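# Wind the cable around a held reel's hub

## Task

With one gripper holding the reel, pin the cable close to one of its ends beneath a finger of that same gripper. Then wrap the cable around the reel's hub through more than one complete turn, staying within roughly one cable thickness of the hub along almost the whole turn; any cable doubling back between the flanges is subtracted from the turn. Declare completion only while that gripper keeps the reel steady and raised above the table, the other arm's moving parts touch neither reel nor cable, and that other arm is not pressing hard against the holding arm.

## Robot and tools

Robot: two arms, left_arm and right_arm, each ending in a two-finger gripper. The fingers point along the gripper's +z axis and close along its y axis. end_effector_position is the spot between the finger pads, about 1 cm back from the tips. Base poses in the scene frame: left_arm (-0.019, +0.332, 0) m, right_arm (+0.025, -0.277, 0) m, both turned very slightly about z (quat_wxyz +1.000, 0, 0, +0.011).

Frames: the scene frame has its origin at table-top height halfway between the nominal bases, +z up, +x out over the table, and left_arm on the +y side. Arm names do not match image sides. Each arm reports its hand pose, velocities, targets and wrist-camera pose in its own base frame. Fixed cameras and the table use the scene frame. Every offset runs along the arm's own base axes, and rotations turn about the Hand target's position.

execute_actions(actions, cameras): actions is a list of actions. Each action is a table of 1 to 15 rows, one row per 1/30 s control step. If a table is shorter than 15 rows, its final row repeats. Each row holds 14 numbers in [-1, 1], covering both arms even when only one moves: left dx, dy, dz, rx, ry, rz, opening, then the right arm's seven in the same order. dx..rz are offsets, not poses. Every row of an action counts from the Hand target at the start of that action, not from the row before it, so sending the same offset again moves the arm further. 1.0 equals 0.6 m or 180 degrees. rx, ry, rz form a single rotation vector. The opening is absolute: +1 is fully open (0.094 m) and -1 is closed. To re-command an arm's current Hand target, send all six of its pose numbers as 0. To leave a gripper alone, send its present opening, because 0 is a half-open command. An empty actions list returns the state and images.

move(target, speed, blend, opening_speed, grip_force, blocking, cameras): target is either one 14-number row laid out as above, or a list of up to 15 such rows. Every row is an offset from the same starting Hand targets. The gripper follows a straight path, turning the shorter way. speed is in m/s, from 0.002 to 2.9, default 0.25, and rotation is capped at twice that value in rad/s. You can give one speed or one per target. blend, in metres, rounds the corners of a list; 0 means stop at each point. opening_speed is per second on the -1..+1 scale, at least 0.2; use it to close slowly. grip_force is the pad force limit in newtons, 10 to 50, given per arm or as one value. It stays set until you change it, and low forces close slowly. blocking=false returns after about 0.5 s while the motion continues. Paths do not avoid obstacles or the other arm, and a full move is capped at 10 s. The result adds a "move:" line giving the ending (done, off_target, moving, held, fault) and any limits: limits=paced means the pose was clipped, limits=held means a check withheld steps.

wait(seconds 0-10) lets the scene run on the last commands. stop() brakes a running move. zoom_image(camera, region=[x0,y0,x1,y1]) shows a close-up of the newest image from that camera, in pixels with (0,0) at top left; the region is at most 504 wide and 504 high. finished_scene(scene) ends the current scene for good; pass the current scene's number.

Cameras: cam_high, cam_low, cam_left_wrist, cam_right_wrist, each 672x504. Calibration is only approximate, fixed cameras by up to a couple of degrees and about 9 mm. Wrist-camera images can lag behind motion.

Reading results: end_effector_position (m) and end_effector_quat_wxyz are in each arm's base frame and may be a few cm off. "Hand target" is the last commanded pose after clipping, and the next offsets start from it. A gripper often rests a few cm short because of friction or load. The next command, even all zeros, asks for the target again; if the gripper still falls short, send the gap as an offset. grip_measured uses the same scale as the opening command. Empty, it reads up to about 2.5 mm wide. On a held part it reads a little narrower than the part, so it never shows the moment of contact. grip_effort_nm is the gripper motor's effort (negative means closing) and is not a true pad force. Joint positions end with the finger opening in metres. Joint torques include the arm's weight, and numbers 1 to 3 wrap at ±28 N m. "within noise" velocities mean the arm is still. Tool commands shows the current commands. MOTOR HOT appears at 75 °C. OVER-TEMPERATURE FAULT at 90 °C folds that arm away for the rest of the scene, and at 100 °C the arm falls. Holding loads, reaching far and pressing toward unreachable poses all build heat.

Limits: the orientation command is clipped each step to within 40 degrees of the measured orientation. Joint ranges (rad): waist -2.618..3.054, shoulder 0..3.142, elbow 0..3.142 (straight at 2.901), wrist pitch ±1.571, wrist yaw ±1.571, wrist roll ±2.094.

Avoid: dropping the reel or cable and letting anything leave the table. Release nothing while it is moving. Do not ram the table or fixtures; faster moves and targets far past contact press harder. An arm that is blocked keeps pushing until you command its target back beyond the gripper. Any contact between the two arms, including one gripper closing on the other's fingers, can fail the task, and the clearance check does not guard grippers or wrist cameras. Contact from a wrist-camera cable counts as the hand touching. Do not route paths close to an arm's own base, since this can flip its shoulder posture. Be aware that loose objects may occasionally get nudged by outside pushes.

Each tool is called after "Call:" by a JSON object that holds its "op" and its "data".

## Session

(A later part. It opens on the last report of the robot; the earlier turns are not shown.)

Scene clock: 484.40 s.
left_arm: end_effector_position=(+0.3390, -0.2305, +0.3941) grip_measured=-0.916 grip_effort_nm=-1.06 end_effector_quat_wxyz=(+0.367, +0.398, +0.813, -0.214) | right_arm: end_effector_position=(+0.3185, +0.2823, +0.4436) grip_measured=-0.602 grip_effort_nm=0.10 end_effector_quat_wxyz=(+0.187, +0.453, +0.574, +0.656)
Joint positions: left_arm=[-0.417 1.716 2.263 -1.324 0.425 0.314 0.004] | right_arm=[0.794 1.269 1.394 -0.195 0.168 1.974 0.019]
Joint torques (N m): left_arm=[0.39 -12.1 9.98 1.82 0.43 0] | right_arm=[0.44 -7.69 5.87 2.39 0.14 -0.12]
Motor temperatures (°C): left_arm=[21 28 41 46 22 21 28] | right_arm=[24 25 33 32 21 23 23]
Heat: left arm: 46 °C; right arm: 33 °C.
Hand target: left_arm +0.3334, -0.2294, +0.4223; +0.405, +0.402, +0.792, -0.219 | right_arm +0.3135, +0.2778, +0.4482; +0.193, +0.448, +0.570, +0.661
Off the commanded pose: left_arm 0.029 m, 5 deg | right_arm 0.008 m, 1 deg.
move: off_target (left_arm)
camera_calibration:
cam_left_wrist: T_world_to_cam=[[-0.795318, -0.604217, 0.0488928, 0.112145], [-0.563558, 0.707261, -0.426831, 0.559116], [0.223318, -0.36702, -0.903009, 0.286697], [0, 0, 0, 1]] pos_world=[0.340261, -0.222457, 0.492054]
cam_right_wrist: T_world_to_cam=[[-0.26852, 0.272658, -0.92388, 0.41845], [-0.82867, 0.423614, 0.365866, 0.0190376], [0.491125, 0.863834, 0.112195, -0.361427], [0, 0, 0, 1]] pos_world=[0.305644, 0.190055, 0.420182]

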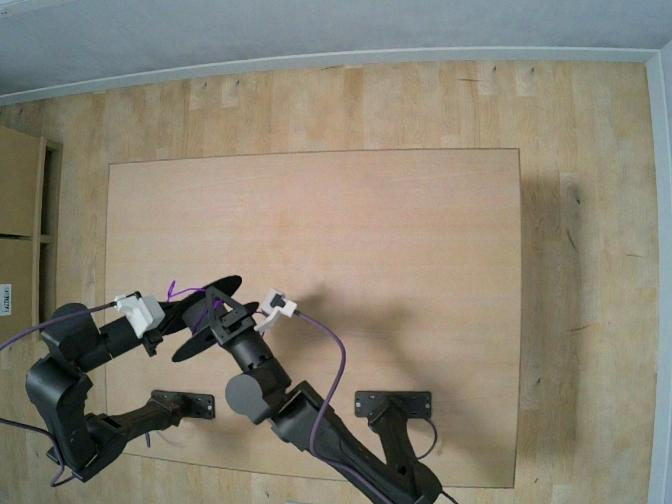

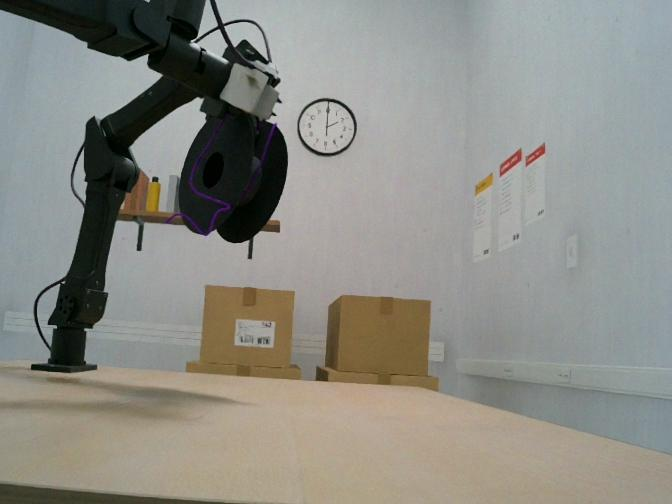

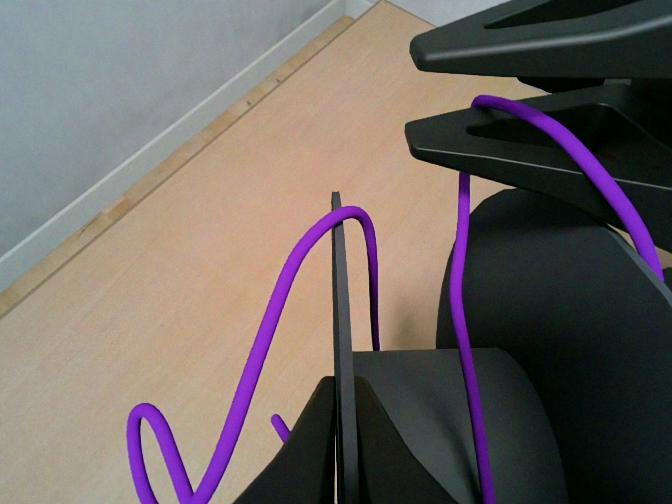

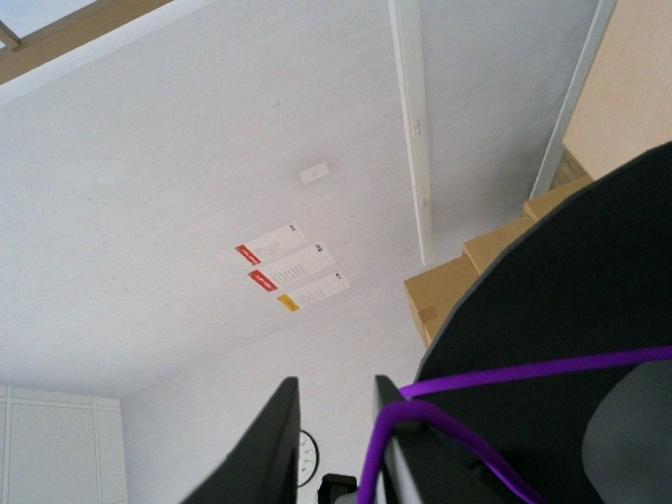

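Call:
{"op": "move", "data": {"target": [[0,0,0,0,0,0,-1,0,0,0,0,0,0,-0.86],[0,0,0,0,0,0,-1,0.13,-0.13,0.0,0,0,0,-0.86]], "cameras": ["all"], "speed": 0.06, "opening_speed": 0.4}}

Call:
{"op": "zoom_image", "data": {"camera": "cam_low", "region": [100, 0, 390, 300]}}

Call:
{"op": "zoom_image", "data": {"camera": "cam_high", "region": [100, 220, 320, 420]}}

Scene clock: 489.30 s.
left_arm: end_effector_position=(+0.3481, -0.2343, +0.4047) grip_measured=-0.916 grip_effort_nm=-1.05 end_effector_quat_wxyz=(+0.394, +0.397, +0.801, -0.213) | right_arm: end_effector_position=(+0.3758, +0.2167, +0.4310) grip_measured=-0.858 grip_effort_nm=-0.14 end_effector_quat_wxyz=(+0.150, +0.442, +0.593, +0.656)
Joint positions: left_arm=[-0.417 1.716 2.263 -1.263 0.423 0.307 0.004] | right_arm=[0.393 1.305 1.394 -0.189 -0.311 1.956 0.007]
Joint torques (N m): left_arm=[0.34 -11.85 10.15 1.31 0.42 0.06] | right_arm=[-2.32 -4.88 9.98 2.55 0.64 -0.17]
Heat: left arm: 46 °C; right arm: 33 °C.
Hand target: left_arm +0.3334, -0.2294, +0.4222; +0.405, +0.402, +0.792, -0.219 | right_arm +0.3916, +0.1998, +0.4481; +0.193, +0.448, +0.570, +0.661
Off the commanded pose: left_arm 0.023 m, 2 deg | right_arm 0.029 m, 6 deg.
move: off_target (left_arm, right_arm)
camera_calibration:
cam_left_wrist: T_world_to_cam=[[-0.794312, -0.607046, 0.0237525, 0.125648], [-0.543352, 0.692394, -0.47472, 0.580368], [0.271731, -0.389981, -0.879816, 0.261158], [0, 0, 0, 1]] pos_world=[0.344184, -0.223722, 0.502299]
cam_right_wrist: T_world_to_cam=[[-0.321854, 0.252501, -0.912499, 0.459552], [-0.845698, 0.356652, 0.396982, 0.106546], [0.425683, 0.899468, 0.0987496, -0.308836], [0, 0, 0, 1]] pos_world=[0.369481, 0.123751, 0.407541]

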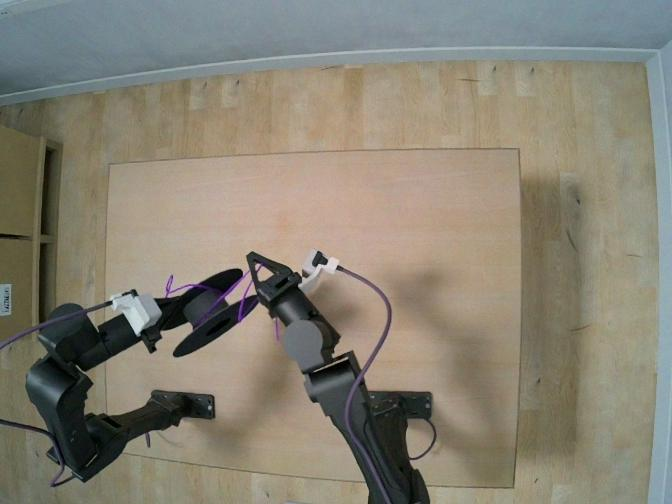

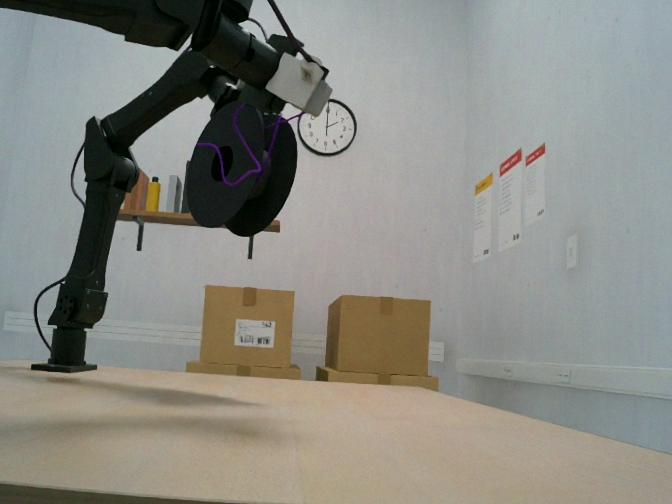

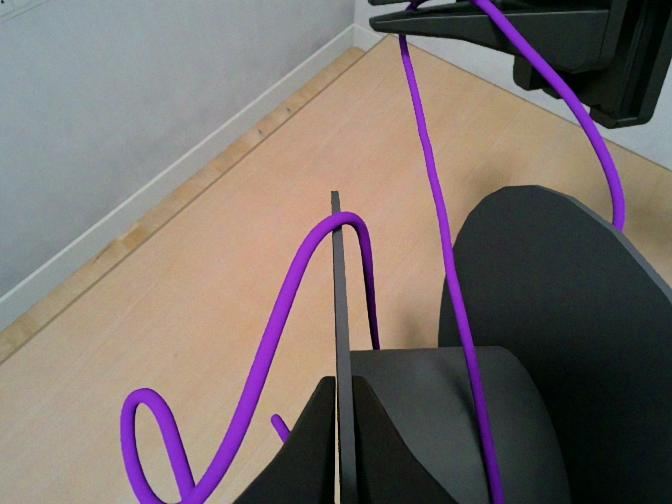

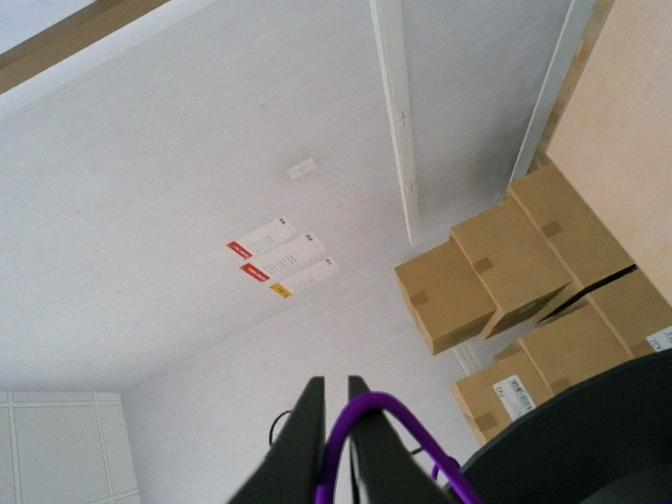

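Scaled by 1.680 from the camera's 672x504 image, which has a finer 960x720 frame.

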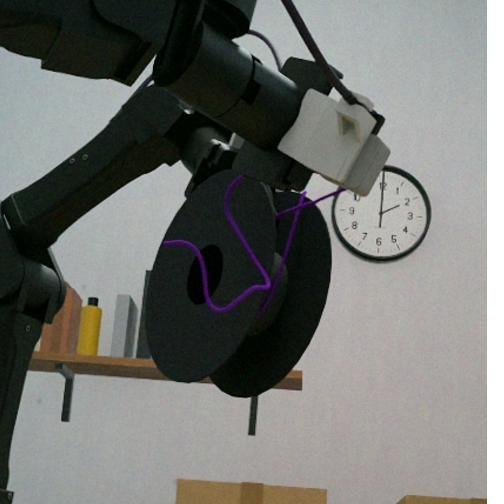

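Scaled by 2.291 from the camera's 672x504 image, which has a finer 960x720 frame.

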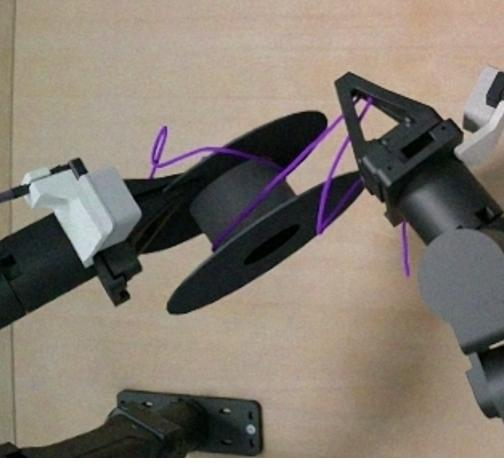

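Call:
{"op": "move", "data": {"target": [[0,0,0,0,0,0,-1,0.021,-0.03,-0.133,0,0,0,-0.86],[0,0,0,0,0,0,-1,-0.025,0.031,-0.283,0,0,0,-0.86]], "cameras": ["all"], "speed": 0.06, "blend": 0.02}}

Call:
{"op": "zoom_image", "data": {"camera": "cam_low", "region": [100, 0, 390, 300]}}

Call:
{"op": "zoom_image", "data": {"camera": "cam_high", "region": [100, 220, 320, 420]}}

Scene clock: 493.77 s.
left_arm: end_effector_position=(+0.3392, -0.2303, +0.3941) grip_measured=-0.916 grip_effort_nm=-1.05 end_effector_quat_wxyz=(+0.368, +0.398, +0.813, -0.213) | right_arm: end_effector_position=(+0.3774, +0.2189, +0.2837) grip_measured=-0.858 grip_effort_nm=-0.14 end_effector_quat_wxyz=(+0.189, +0.445, +0.569, +0.665)
Joint positions: left_arm=[-0.417 1.716 2.263 -1.324 0.423 0.314 0.004] | right_arm=[0.449 1.293 0.739 0.509 -0.18 1.949 0.007]
Joint torques (N m): left_arm=[0.47 -12.22 9.98 1.81 0.45 0.01] | right_arm=[0.5 -5.85 6 2.38 0.19 -0.06]
Heat: left arm: 45 °C; right arm: 33 °C.
Hand target: left_arm +0.3334, -0.2294, +0.4222; +0.405, +0.402, +0.792, -0.219 | right_arm +0.3766, +0.2185, +0.2784; +0.193, +0.448, +0.570, +0.661
Off the commanded pose: left_arm 0.029 m, 5 deg | right_arm 0.006 m, 1 deg.
move: off_target (left_arm)
camera_calibration:
cam_left_wrist: T_world_to_cam=[[-0.794534, -0.605351, 0.0475963, 0.112481], [-0.564152, 0.706917, -0.426616, 0.559179], [0.224606, -0.365812, -0.90318, 0.286602], [0, 0, 0, 1]] pos_world=[0.340459, -0.22236, 0.492054]
cam_right_wrist: T_world_to_cam=[[-0.248444, 0.281452, -0.926855, 0.295184], [-0.838726, 0.416173, 0.351197, 0.162833], [0.484577, 0.86463, 0.132665, -0.32119], [0, 0, 0, 1]] pos_world=[0.36555, 0.126864, 0.259017]

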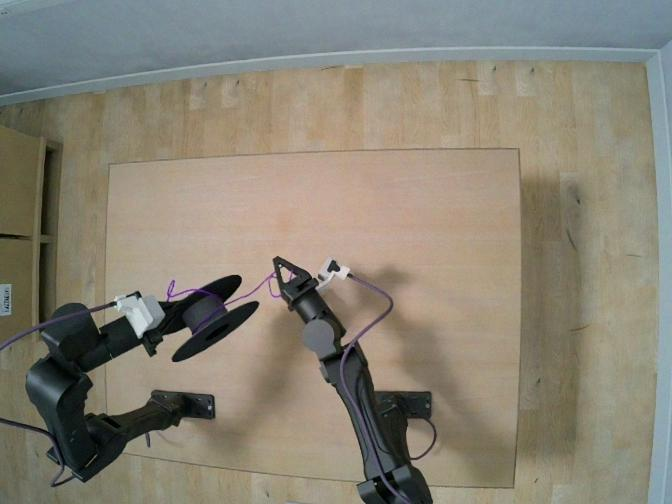

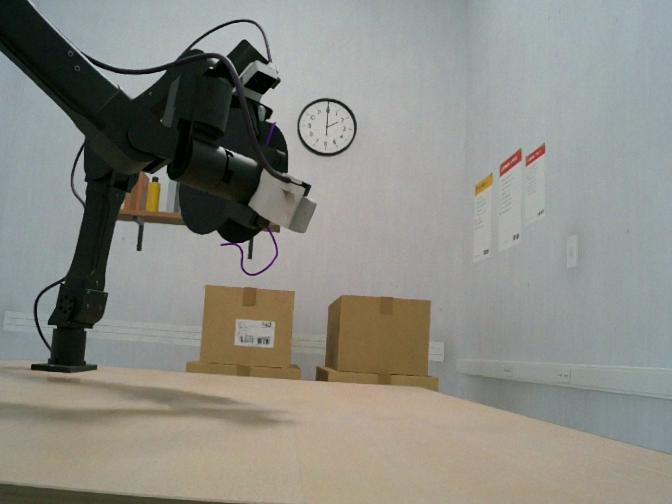

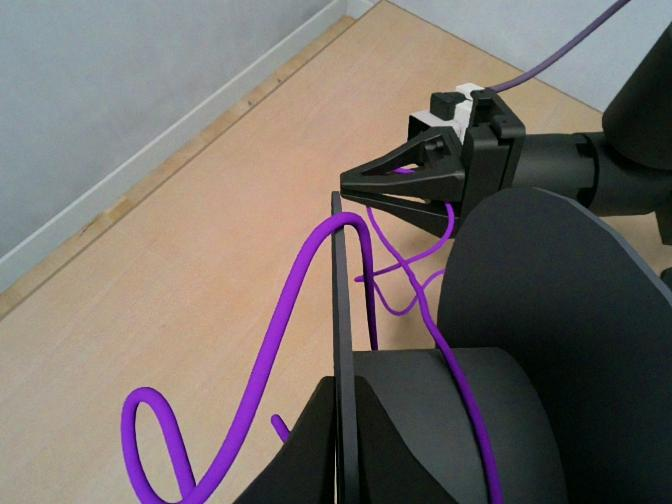

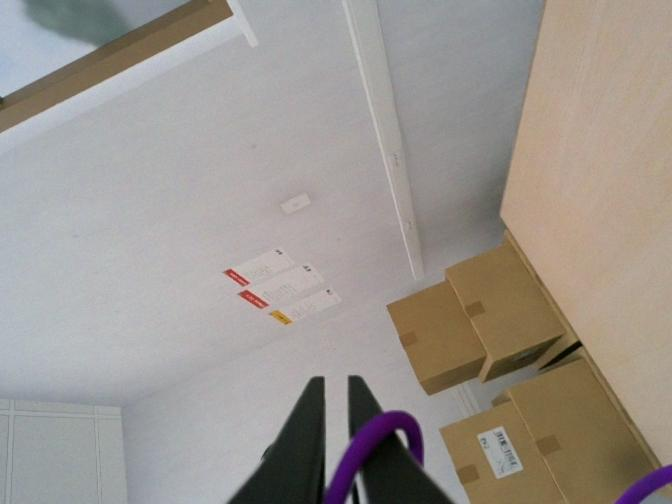

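Scaled by 1.680 from the camera's 672x504 image, which has a finer 960x720 frame.

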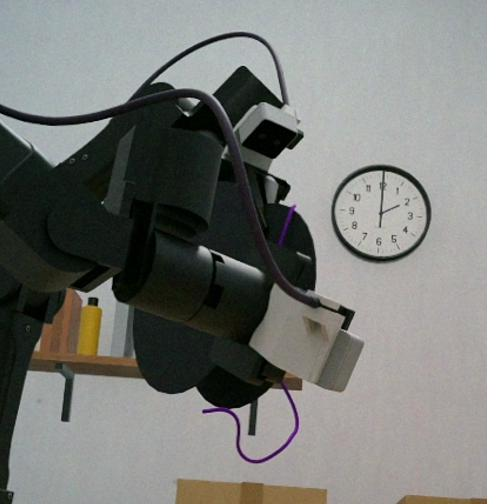

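Scaled by 2.291 from the camera's 672x504 image, which has a finer 960x720 frame.

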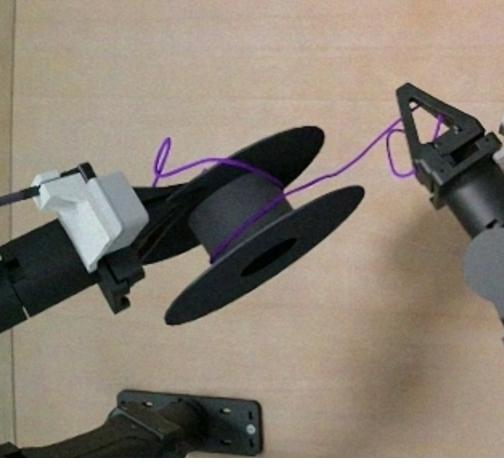

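Call:
{"op": "move", "data": {"target": [[0,0,0,0,0,0,-1,-0.02,0.01,0,0,0,0,-0.3],[0,0,0,0,0,0,-1,-0.19,-0.11,0,0,0,0,-0.3]], "cameras": ["all"], "speed": 0.06, "opening_speed": 0.4}}

Call:
{"op": "zoom_image", "data": {"camera": "cam_low", "region": [100, 0, 390, 300]}}

Call:
{"op": "zoom_image", "data": {"camera": "cam_high", "region": [100, 220, 320, 420]}}

Scene clock: 498.27 s.
left_arm: end_effector_position=(+0.3388, -0.2301, +0.3936) grip_measured=-0.916 grip_effort_nm=-1.05 end_effector_quat_wxyz=(+0.366, +0.398, +0.814, -0.213) | right_arm: end_effector_position=(+0.2633, +0.1552, +0.2872) grip_measured=-0.302 grip_effort_nm=0.11 end_effector_quat_wxyz=(+0.192, +0.443, +0.564, +0.670)
Joint positions: left_arm=[-0.417 1.716 2.263 -1.327 0.423 0.314 0.004] | right_arm=[0.392 0.623 0.47 0.123 -0.234 1.949 0.033]
Joint torques (N m): left_arm=[0.39 -12.16 9.96 1.84 0.45 0] | right_arm=[-0.79 -1.2 6.15 2.06 -0.03 -0.1]
Heat: left arm: 45 °C; right arm: 32 °C.
Hand target: left_arm +0.3334, -0.2294, +0.4222; +0.405, +0.402, +0.792, -0.219 | right_arm +0.2626, +0.1524, +0.2783; +0.193, +0.448, +0.570, +0.661
Off the commanded pose: left_arm 0.029 m, 5 deg | right_arm 0.009 m, 1 deg.
move: off_target (left_arm)
camera_calibration:
cam_left_wrist: T_world_to_cam=[[-0.794564, -0.605217, 0.0487872, 0.111862], [-0.565063, 0.707653, -0.424182, 0.558064], [0.222198, -0.364608, -0.904262, 0.287852], [0, 0, 0, 1]] pos_world=[0.340263, -0.222262, 0.491557]
cam_right_wrist: T_world_to_cam=[[-0.236306, 0.289344, -0.927599, 0.283781], [-0.841445, 0.416473, 0.344268, 0.0951255], [0.485931, 0.861876, 0.145052, -0.214753], [0, 0, 0, 1]] pos_world=[0.251457, 0.0633626, 0.261636]

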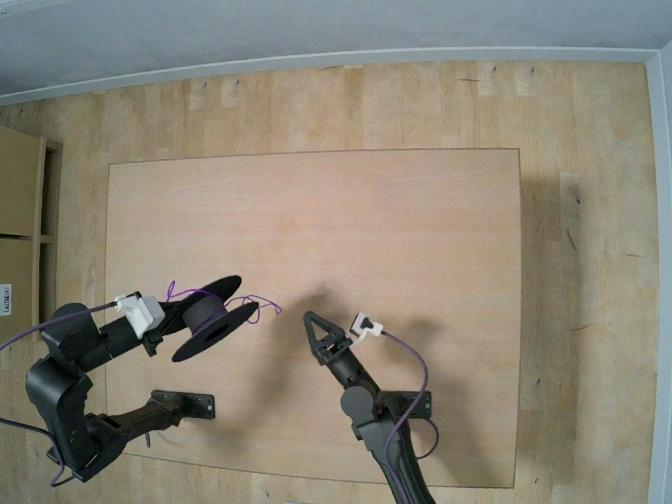

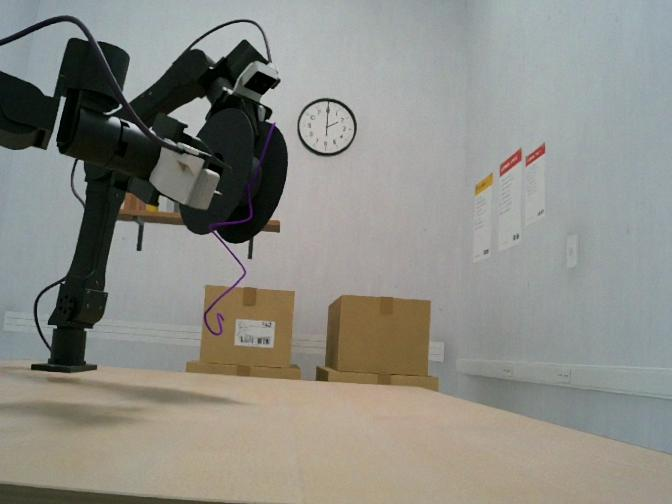

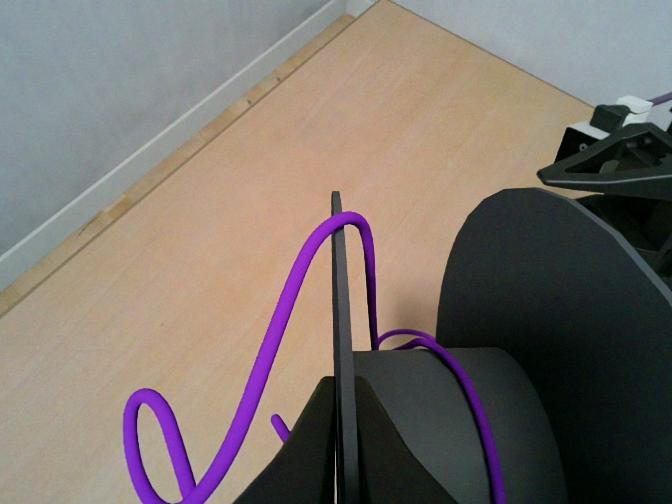

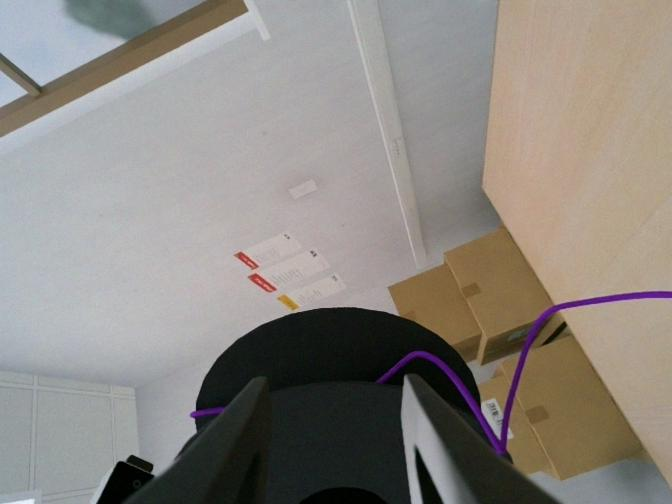

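Scaled by 1.680 from the camera's 672x504 image, which has a finer 960x720 frame.

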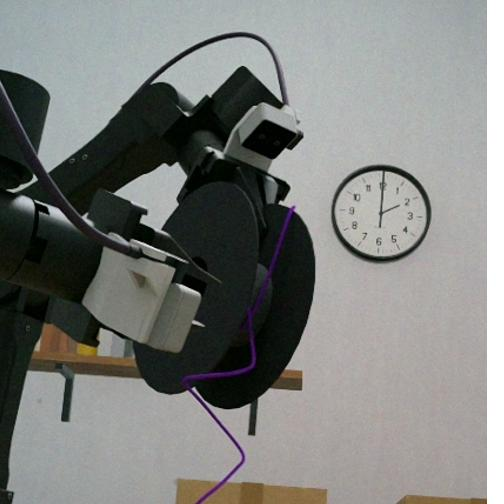

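Scaled by 2.291 from the camera's 672x504 image, which has a finer 960x720 frame.

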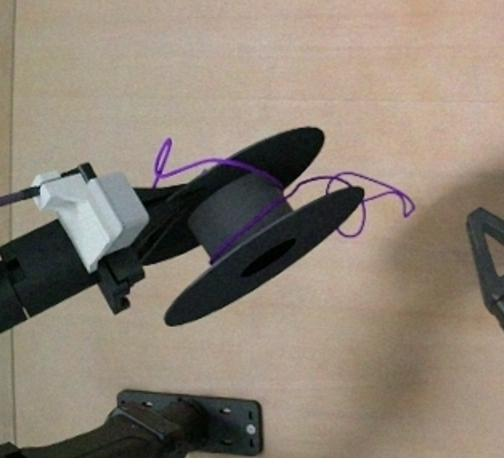

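Call:
{"op": "move", "data": {"target": [0,0,0,0,0,0,-1,-0.068,0.129,0.004,-0.505,-0.3615,0.0324,-0.3], "cameras": ["all"], "speed": 0.12}}

Call:
{"op": "zoom_image", "data": {"camera": "cam_low", "region": [100, 50, 390, 350]}}

Scene clock: 514.10 s.
left_arm: end_effector_position=(+0.3388, -0.2301, +0.3936) grip_measured=-0.916 grip_effort_nm=-1.05 end_effector_quat_wxyz=(+0.366, +0.398, +0.814, -0.213) | right_arm: end_effector_position=(+0.2228, +0.2276, +0.2701) grip_measured=-0.302 grip_effort_nm=0.10 end_effector_quat_wxyz=(+0.648, -0.225, +0.699, +0.204)
Joint positions: left_arm=[-0.417 1.716 2.263 -1.327 0.423 0.314 0.004] | right_arm=[1.012 0.727 0.47 0.173 0.393 0.026 0.033]
Joint torques (N m): left_arm=[0.39 -12.11 9.85 1.85 0.46 0.02] | right_arm=[0.66 -0.91 8.73 2.39 0.08 -0.01]
Heat: left arm: 44 °C; right arm: 32 °C.
Hand target: left_arm +0.3334, -0.2294, +0.4222; +0.405, +0.402, +0.792, -0.219 | right_arm +0.2218, +0.2299, +0.2808; +0.656, -0.222, +0.690, +0.211
Off the commanded pose: left_arm 0.029 m, 5 deg | right_arm 0.011 m, 2 deg.
move: off_target (left_arm, right_arm)
camera_calibration:
cam_left_wrist: T_world_to_cam=[[-0.794564, -0.605217, 0.0487872, 0.111862], [-0.565063, 0.707653, -0.424182, 0.558064], [0.222198, -0.364608, -0.904262, 0.287852], [0, 0, 0, 1]] pos_world=[0.340263, -0.222262, 0.491557]
cam_right_wrist: T_world_to_cam=[[0.583683, -0.811931, 0.00912421, 0.0523822], [-0.414093, -0.307313, -0.856788, 0.430592], [0.698456, 0.496314, -0.515588, -0.0406741], [0, 0, 0, 1]] pos_world=[0.17614, 0.195044, 0.347477]

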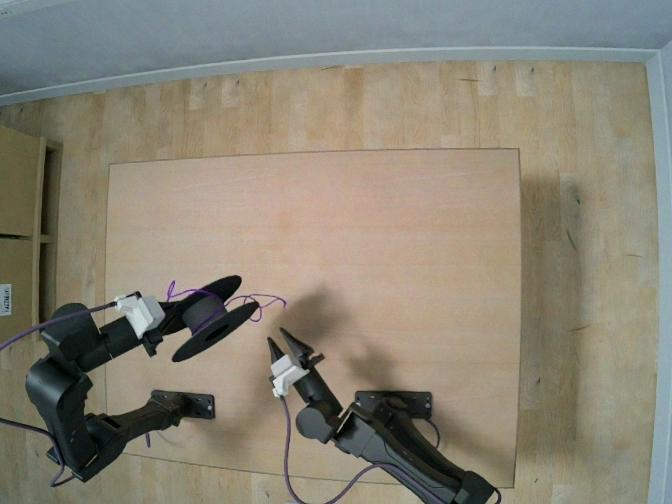

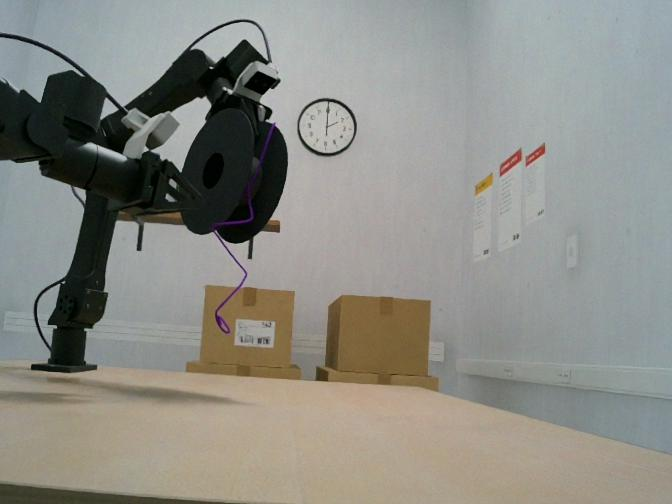

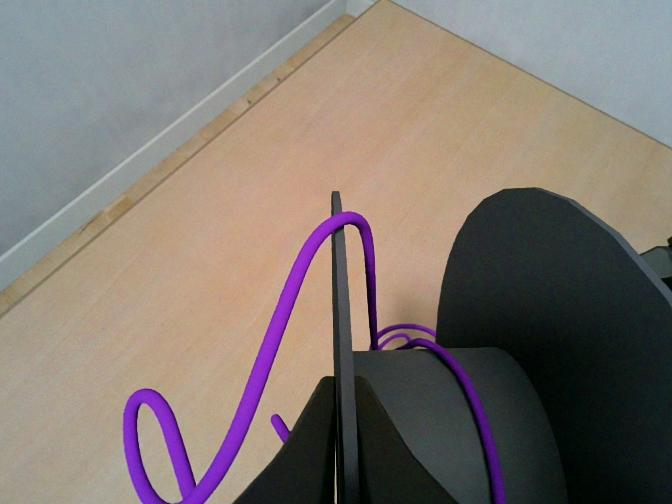

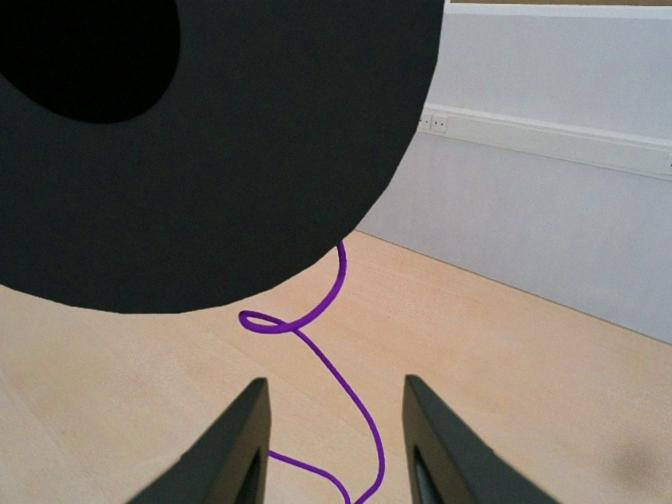

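Scaled by 1.680 from the camera's 672x504 image, which has a finer 960x720 frame.

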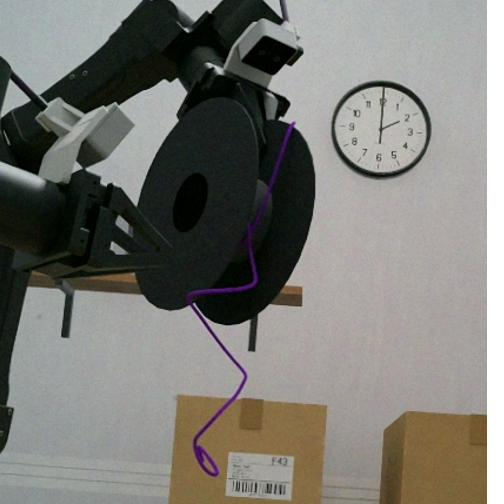

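Call:
{"op": "execute_actions", "data": {"actions": []}}

Call:
{"op": "zoom_image", "data": {"camera": "cam_low", "region": [180, 0, 480, 225]}}

Call:
{"op": "zoom_image", "data": {"camera": "cam_right_wrist", "region": [100, 50, 600, 500]}}

Call:
{"op": "zoom_image", "data": {"camera": "cam_left_wrist", "region": [100, 50, 600, 500]}}

Scene clock: 516.30 s.
left_arm: end_effector_position=(+0.3388, -0.2301, +0.3936) grip_measured=-0.916 grip_effort_nm=-1.05 end_effector_quat_wxyz=(+0.366, +0.398, +0.814, -0.213) | right_arm: end_effector_position=(+0.2228, +0.2276, +0.2701) grip_measured=-0.302 grip_effort_nm=0.11 end_effector_quat_wxyz=(+0.648, -0.225, +0.698, +0.204)
Joint positions: left_arm=[-0.417 1.716 2.263 -1.327 0.423 0.314 0.004] | right_arm=[1.012 0.727 0.47 0.173 0.393 0.025 0.033]
Joint velocities: within noise
Joint torques (N m): left_arm=[0.43 -12.21 9.94 1.83 0.43 0] | right_arm=[0.7 -0.91 8.76 2.4 0.08 -0.04]
Motor temperatures (°C): left_arm=[21 29 42 44 22 21 28] | right_arm=[23 23 32 32 21 23 22]
Heat: left arm: 44 °C; right arm: 32 °C.
Hand target: left_arm +0.3334, -0.2294, +0.4222; +0.405, +0.402, +0.792, -0.219 | right_arm +0.2218, +0.2299, +0.2807; +0.656, -0.222, +0.690, +0.211
Tool commands: left_gripper/opening=-1.0 right_gripper/opening=-0.3
Off the commanded pose: left_arm 0.029 m, 5 deg | right_arm 0.011 m, 2 deg.
camera_calibration:
cam_left_wrist: T_world_to_cam=[[-0.794564, -0.605217, 0.0487872, 0.111862], [-0.565063, 0.707653, -0.424182, 0.558064], [0.222198, -0.364608, -0.904262, 0.287852], [0, 0, 0, 1]] pos_world=[0.340263, -0.222262, 0.491557]
cam_right_wrist: T_world_to_cam=[[0.583758, -0.811867, 0.00989946, 0.0521686], [-0.413715, -0.307921, -0.856752, 0.430662], [0.698617, 0.496041, -0.515633, -0.0406833], [0, 0, 0, 1]] pos_world=[0.17614, 0.195144, 0.347477]

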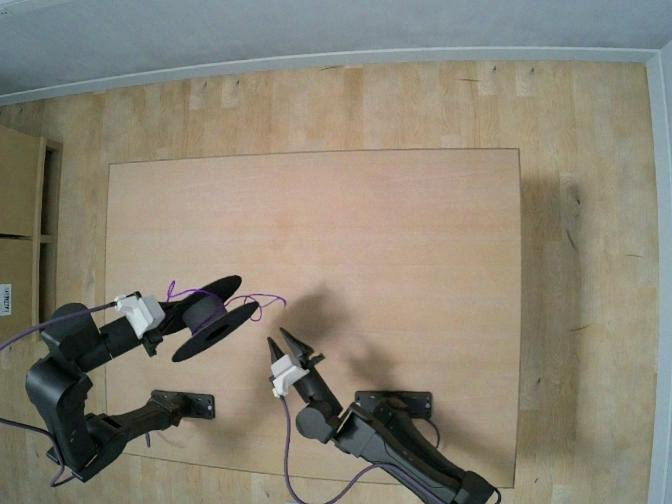

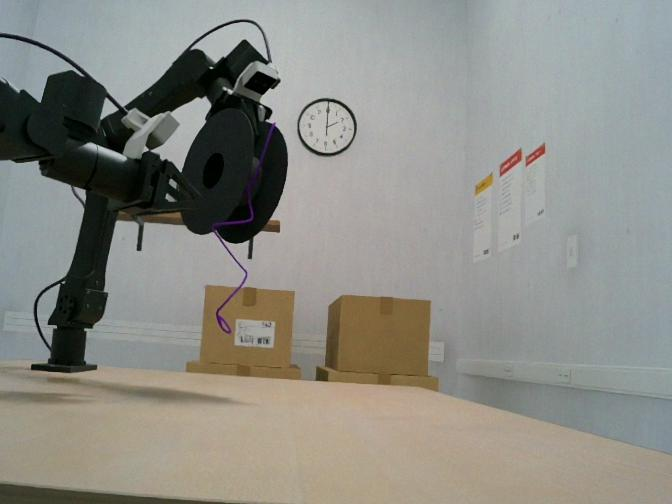

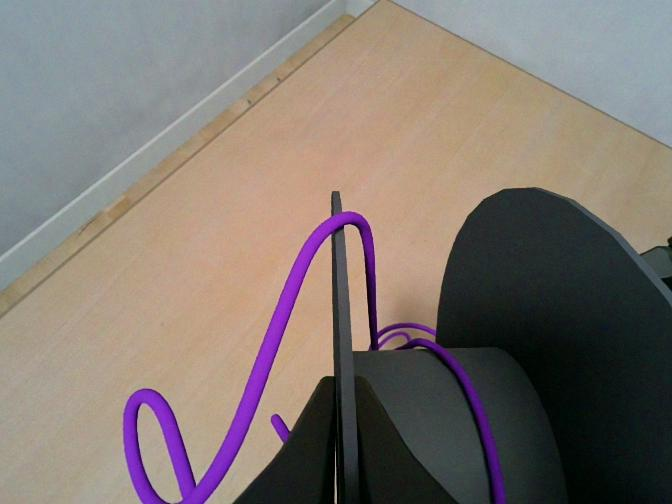

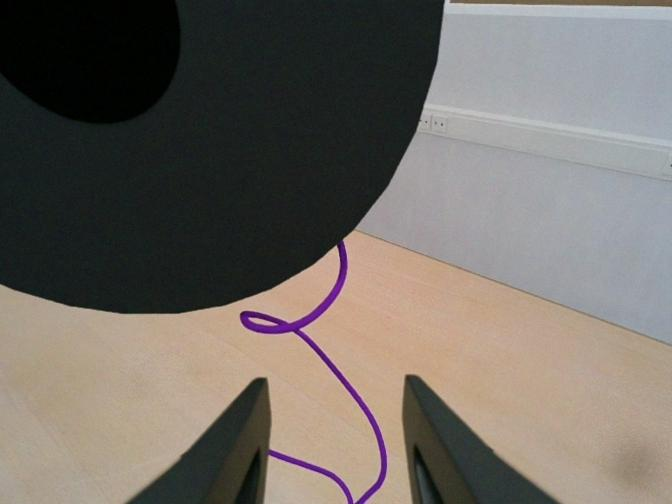

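Scaled by 1.680 from the camera's 672x504 image, which has a finer 960x720 frame.

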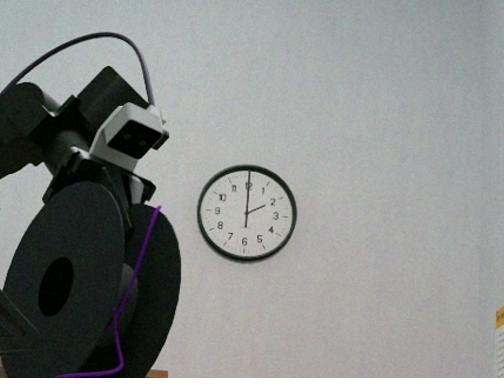

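Scaled by 1.008 from the camera's 672x504 image, which has a finer 960x720 frame.

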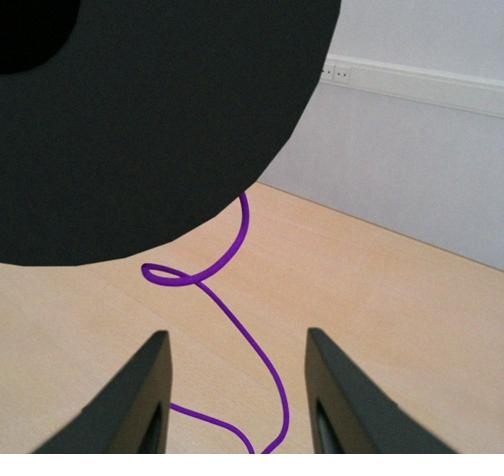

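Scaled by 1.008 from the camera's 672x504 image, which has a finer 960x720 frame.

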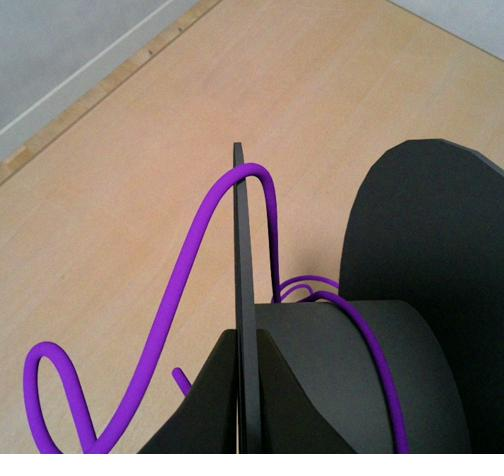

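Call:
{"op": "move", "data": {"target": [[0,0,0,0,0,0,-1,0.0,0.0,-0.025,0,0,0,-0.3],[0,0,0,0,0,0,-1,0.068,0.0485,-0.03,0,0,0,-0.3]], "speed": 0.15, "blend": 0.01, "cameras": ["cam_right_wrist","cam_low"]}}

Scene clock: 518.47 s.
left_arm: end_effector_position=(+0.3388, -0.2301, +0.3936) grip_measured=-0.916 grip_effort_nm=-1.05 end_effector_quat_wxyz=(+0.366, +0.398, +0.814, -0.213) | right_arm: end_effector_position=(+0.2592, +0.2567, +0.2487) grip_measured=-0.302 grip_effort_nm=0.10 end_effector_quat_wxyz=(+0.645, -0.228, +0.700, +0.204)
Joint positions: left_arm=[-0.417 1.716 2.263 -1.327 0.423 0.314 0.004] | right_arm=[0.927 1 0.476 0.435 0.305 0.019 0.033]
Joint torques (N m): left_arm=[0.32 -12.19 9.89 1.84 0.45 0] | right_arm=[-0.72 -2.56 9.35 2.48 -0.03 -0.05]
Heat: left arm: 44 °C; right arm: 32 °C.
Hand target: left_arm +0.3334, -0.2294, +0.4222; +0.405, +0.402, +0.792, -0.219 | right_arm +0.2626, +0.2590, +0.2628; +0.656, -0.222, +0.690, +0.211
Off the commanded pose: left_arm 0.029 m, 5 deg | right_arm 0.015 m, 2 deg.
move: off_target (left_arm, right_arm); blend cut to 0.0075 m at target 1
camera_calibration:
cam_right_wrist: T_world_to_cam=[[0.586712, -0.809722, 0.0109163, 0.0531265], [-0.417139, -0.313752, -0.852968, 0.437881], [0.694093, 0.495893, -0.521849, -0.0888228], [0, 0, 0, 1]] pos_world=[0.213139, 0.22445, 0.326567]
Images, in order (width x height): cam_low 672x504, cam_right_wrist 672x504.

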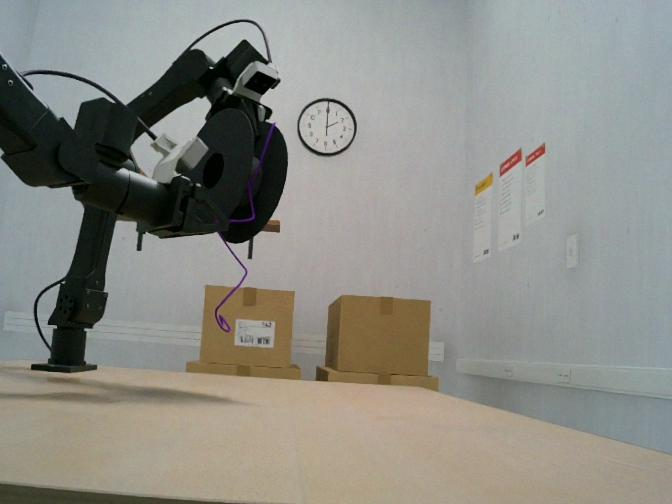

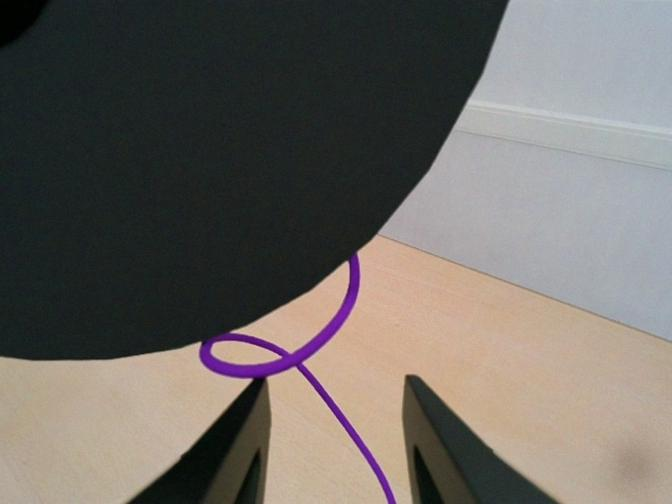

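Call:
{"op": "move", "data": {"target": [0,0,0,0,0,0,-1,0.01,-0.02,-0.09,0,0,0,-0.1], "speed": 0.2, "cameras": ["cam_right_wrist","cam_low"]}}

Call:
{"op": "zoom_image", "data": {"camera": "cam_right_wrist", "region": [200, 200, 450, 400]}}

Call:
{"op": "zoom_image", "data": {"camera": "cam_low", "region": [150, 180, 310, 350]}}

Scene clock: 521.10 s.
left_arm: end_effector_position=(+0.3388, -0.2301, +0.3936) grip_measured=-0.916 grip_effort_nm=-1.05 end_effector_quat_wxyz=(+0.366, +0.398, +0.814, -0.213) | right_arm: end_effector_position=(+0.2680, +0.2479, +0.2128) grip_measured=-0.102 grip_effort_nm=0.11 end_effector_quat_wxyz=(+0.657, -0.219, +0.690, +0.212)
Joint positions: left_arm=[-0.417 1.716 2.263 -1.327 0.423 0.314 0.004] | right_arm=[0.862 1.103 0.324 0.73 0.241 0.016 0.042]
Joint torques (N m): left_arm=[0.43 -12.1 9.88 1.83 0.45 0] | right_arm=[-0.68 -2.62 5.78 2.45 -0.09 -0.04]
Heat: left arm: 44 °C; right arm: 33 °C.
Hand target: left_arm +0.3334, -0.2294, +0.4222; +0.405, +0.402, +0.792, -0.219 | right_arm +0.2686, +0.2469, +0.2088; +0.656, -0.222, +0.690, +0.211
Off the commanded pose: left_arm 0.029 m, 5 deg | right_arm 0.004 m, 0 deg.
move: off_target (left_arm)
camera_calibration:
cam_right_wrist: T_world_to_cam=[[0.58573, -0.810506, -0.00116672, 0.0442304], [-0.397646, -0.286113, -0.871789, 0.400071], [0.706257, 0.511097, -0.489879, -0.123118], [0, 0, 0, 1]] pos_world=[0.220133, 0.21324, 0.288516]
Images, in order (width x height): cam_low 672x504, cam_right_wrist 672x504.

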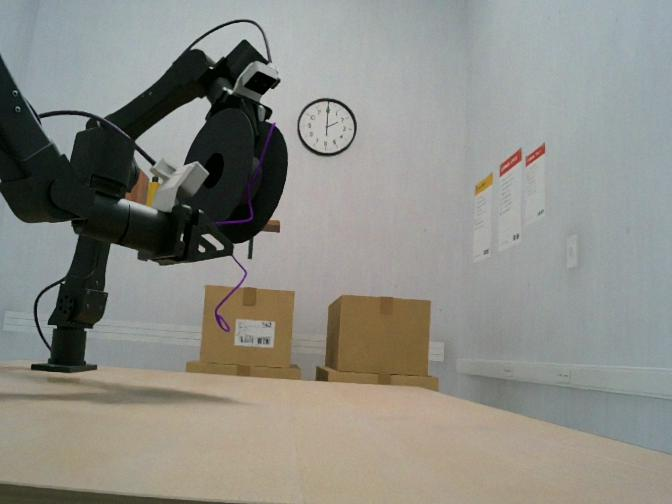

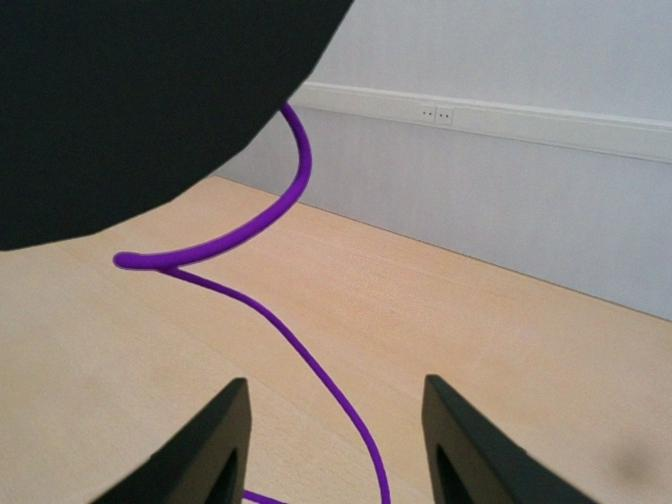

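Scaled by 2.016 from the camera's 672x504 image, which has a finer 960x720 frame.

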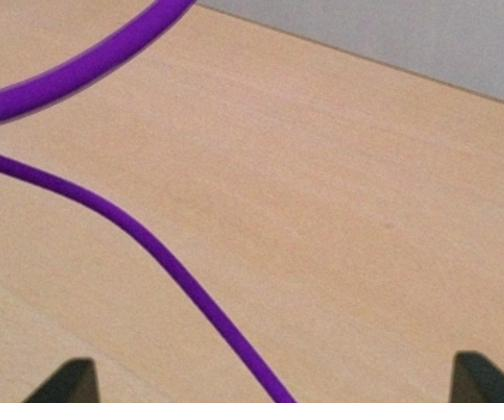

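Scaled by 2.965 from the camera's 672x504 image, which has a finer 960x720 frame.

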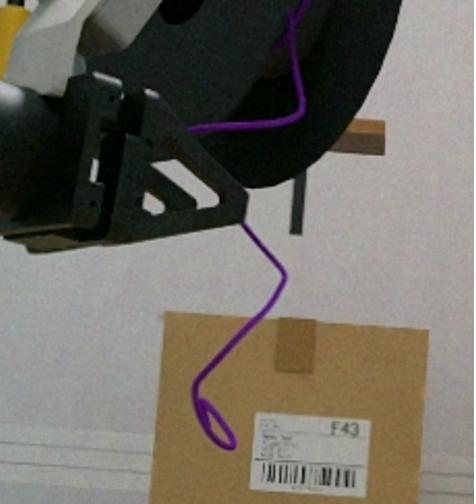

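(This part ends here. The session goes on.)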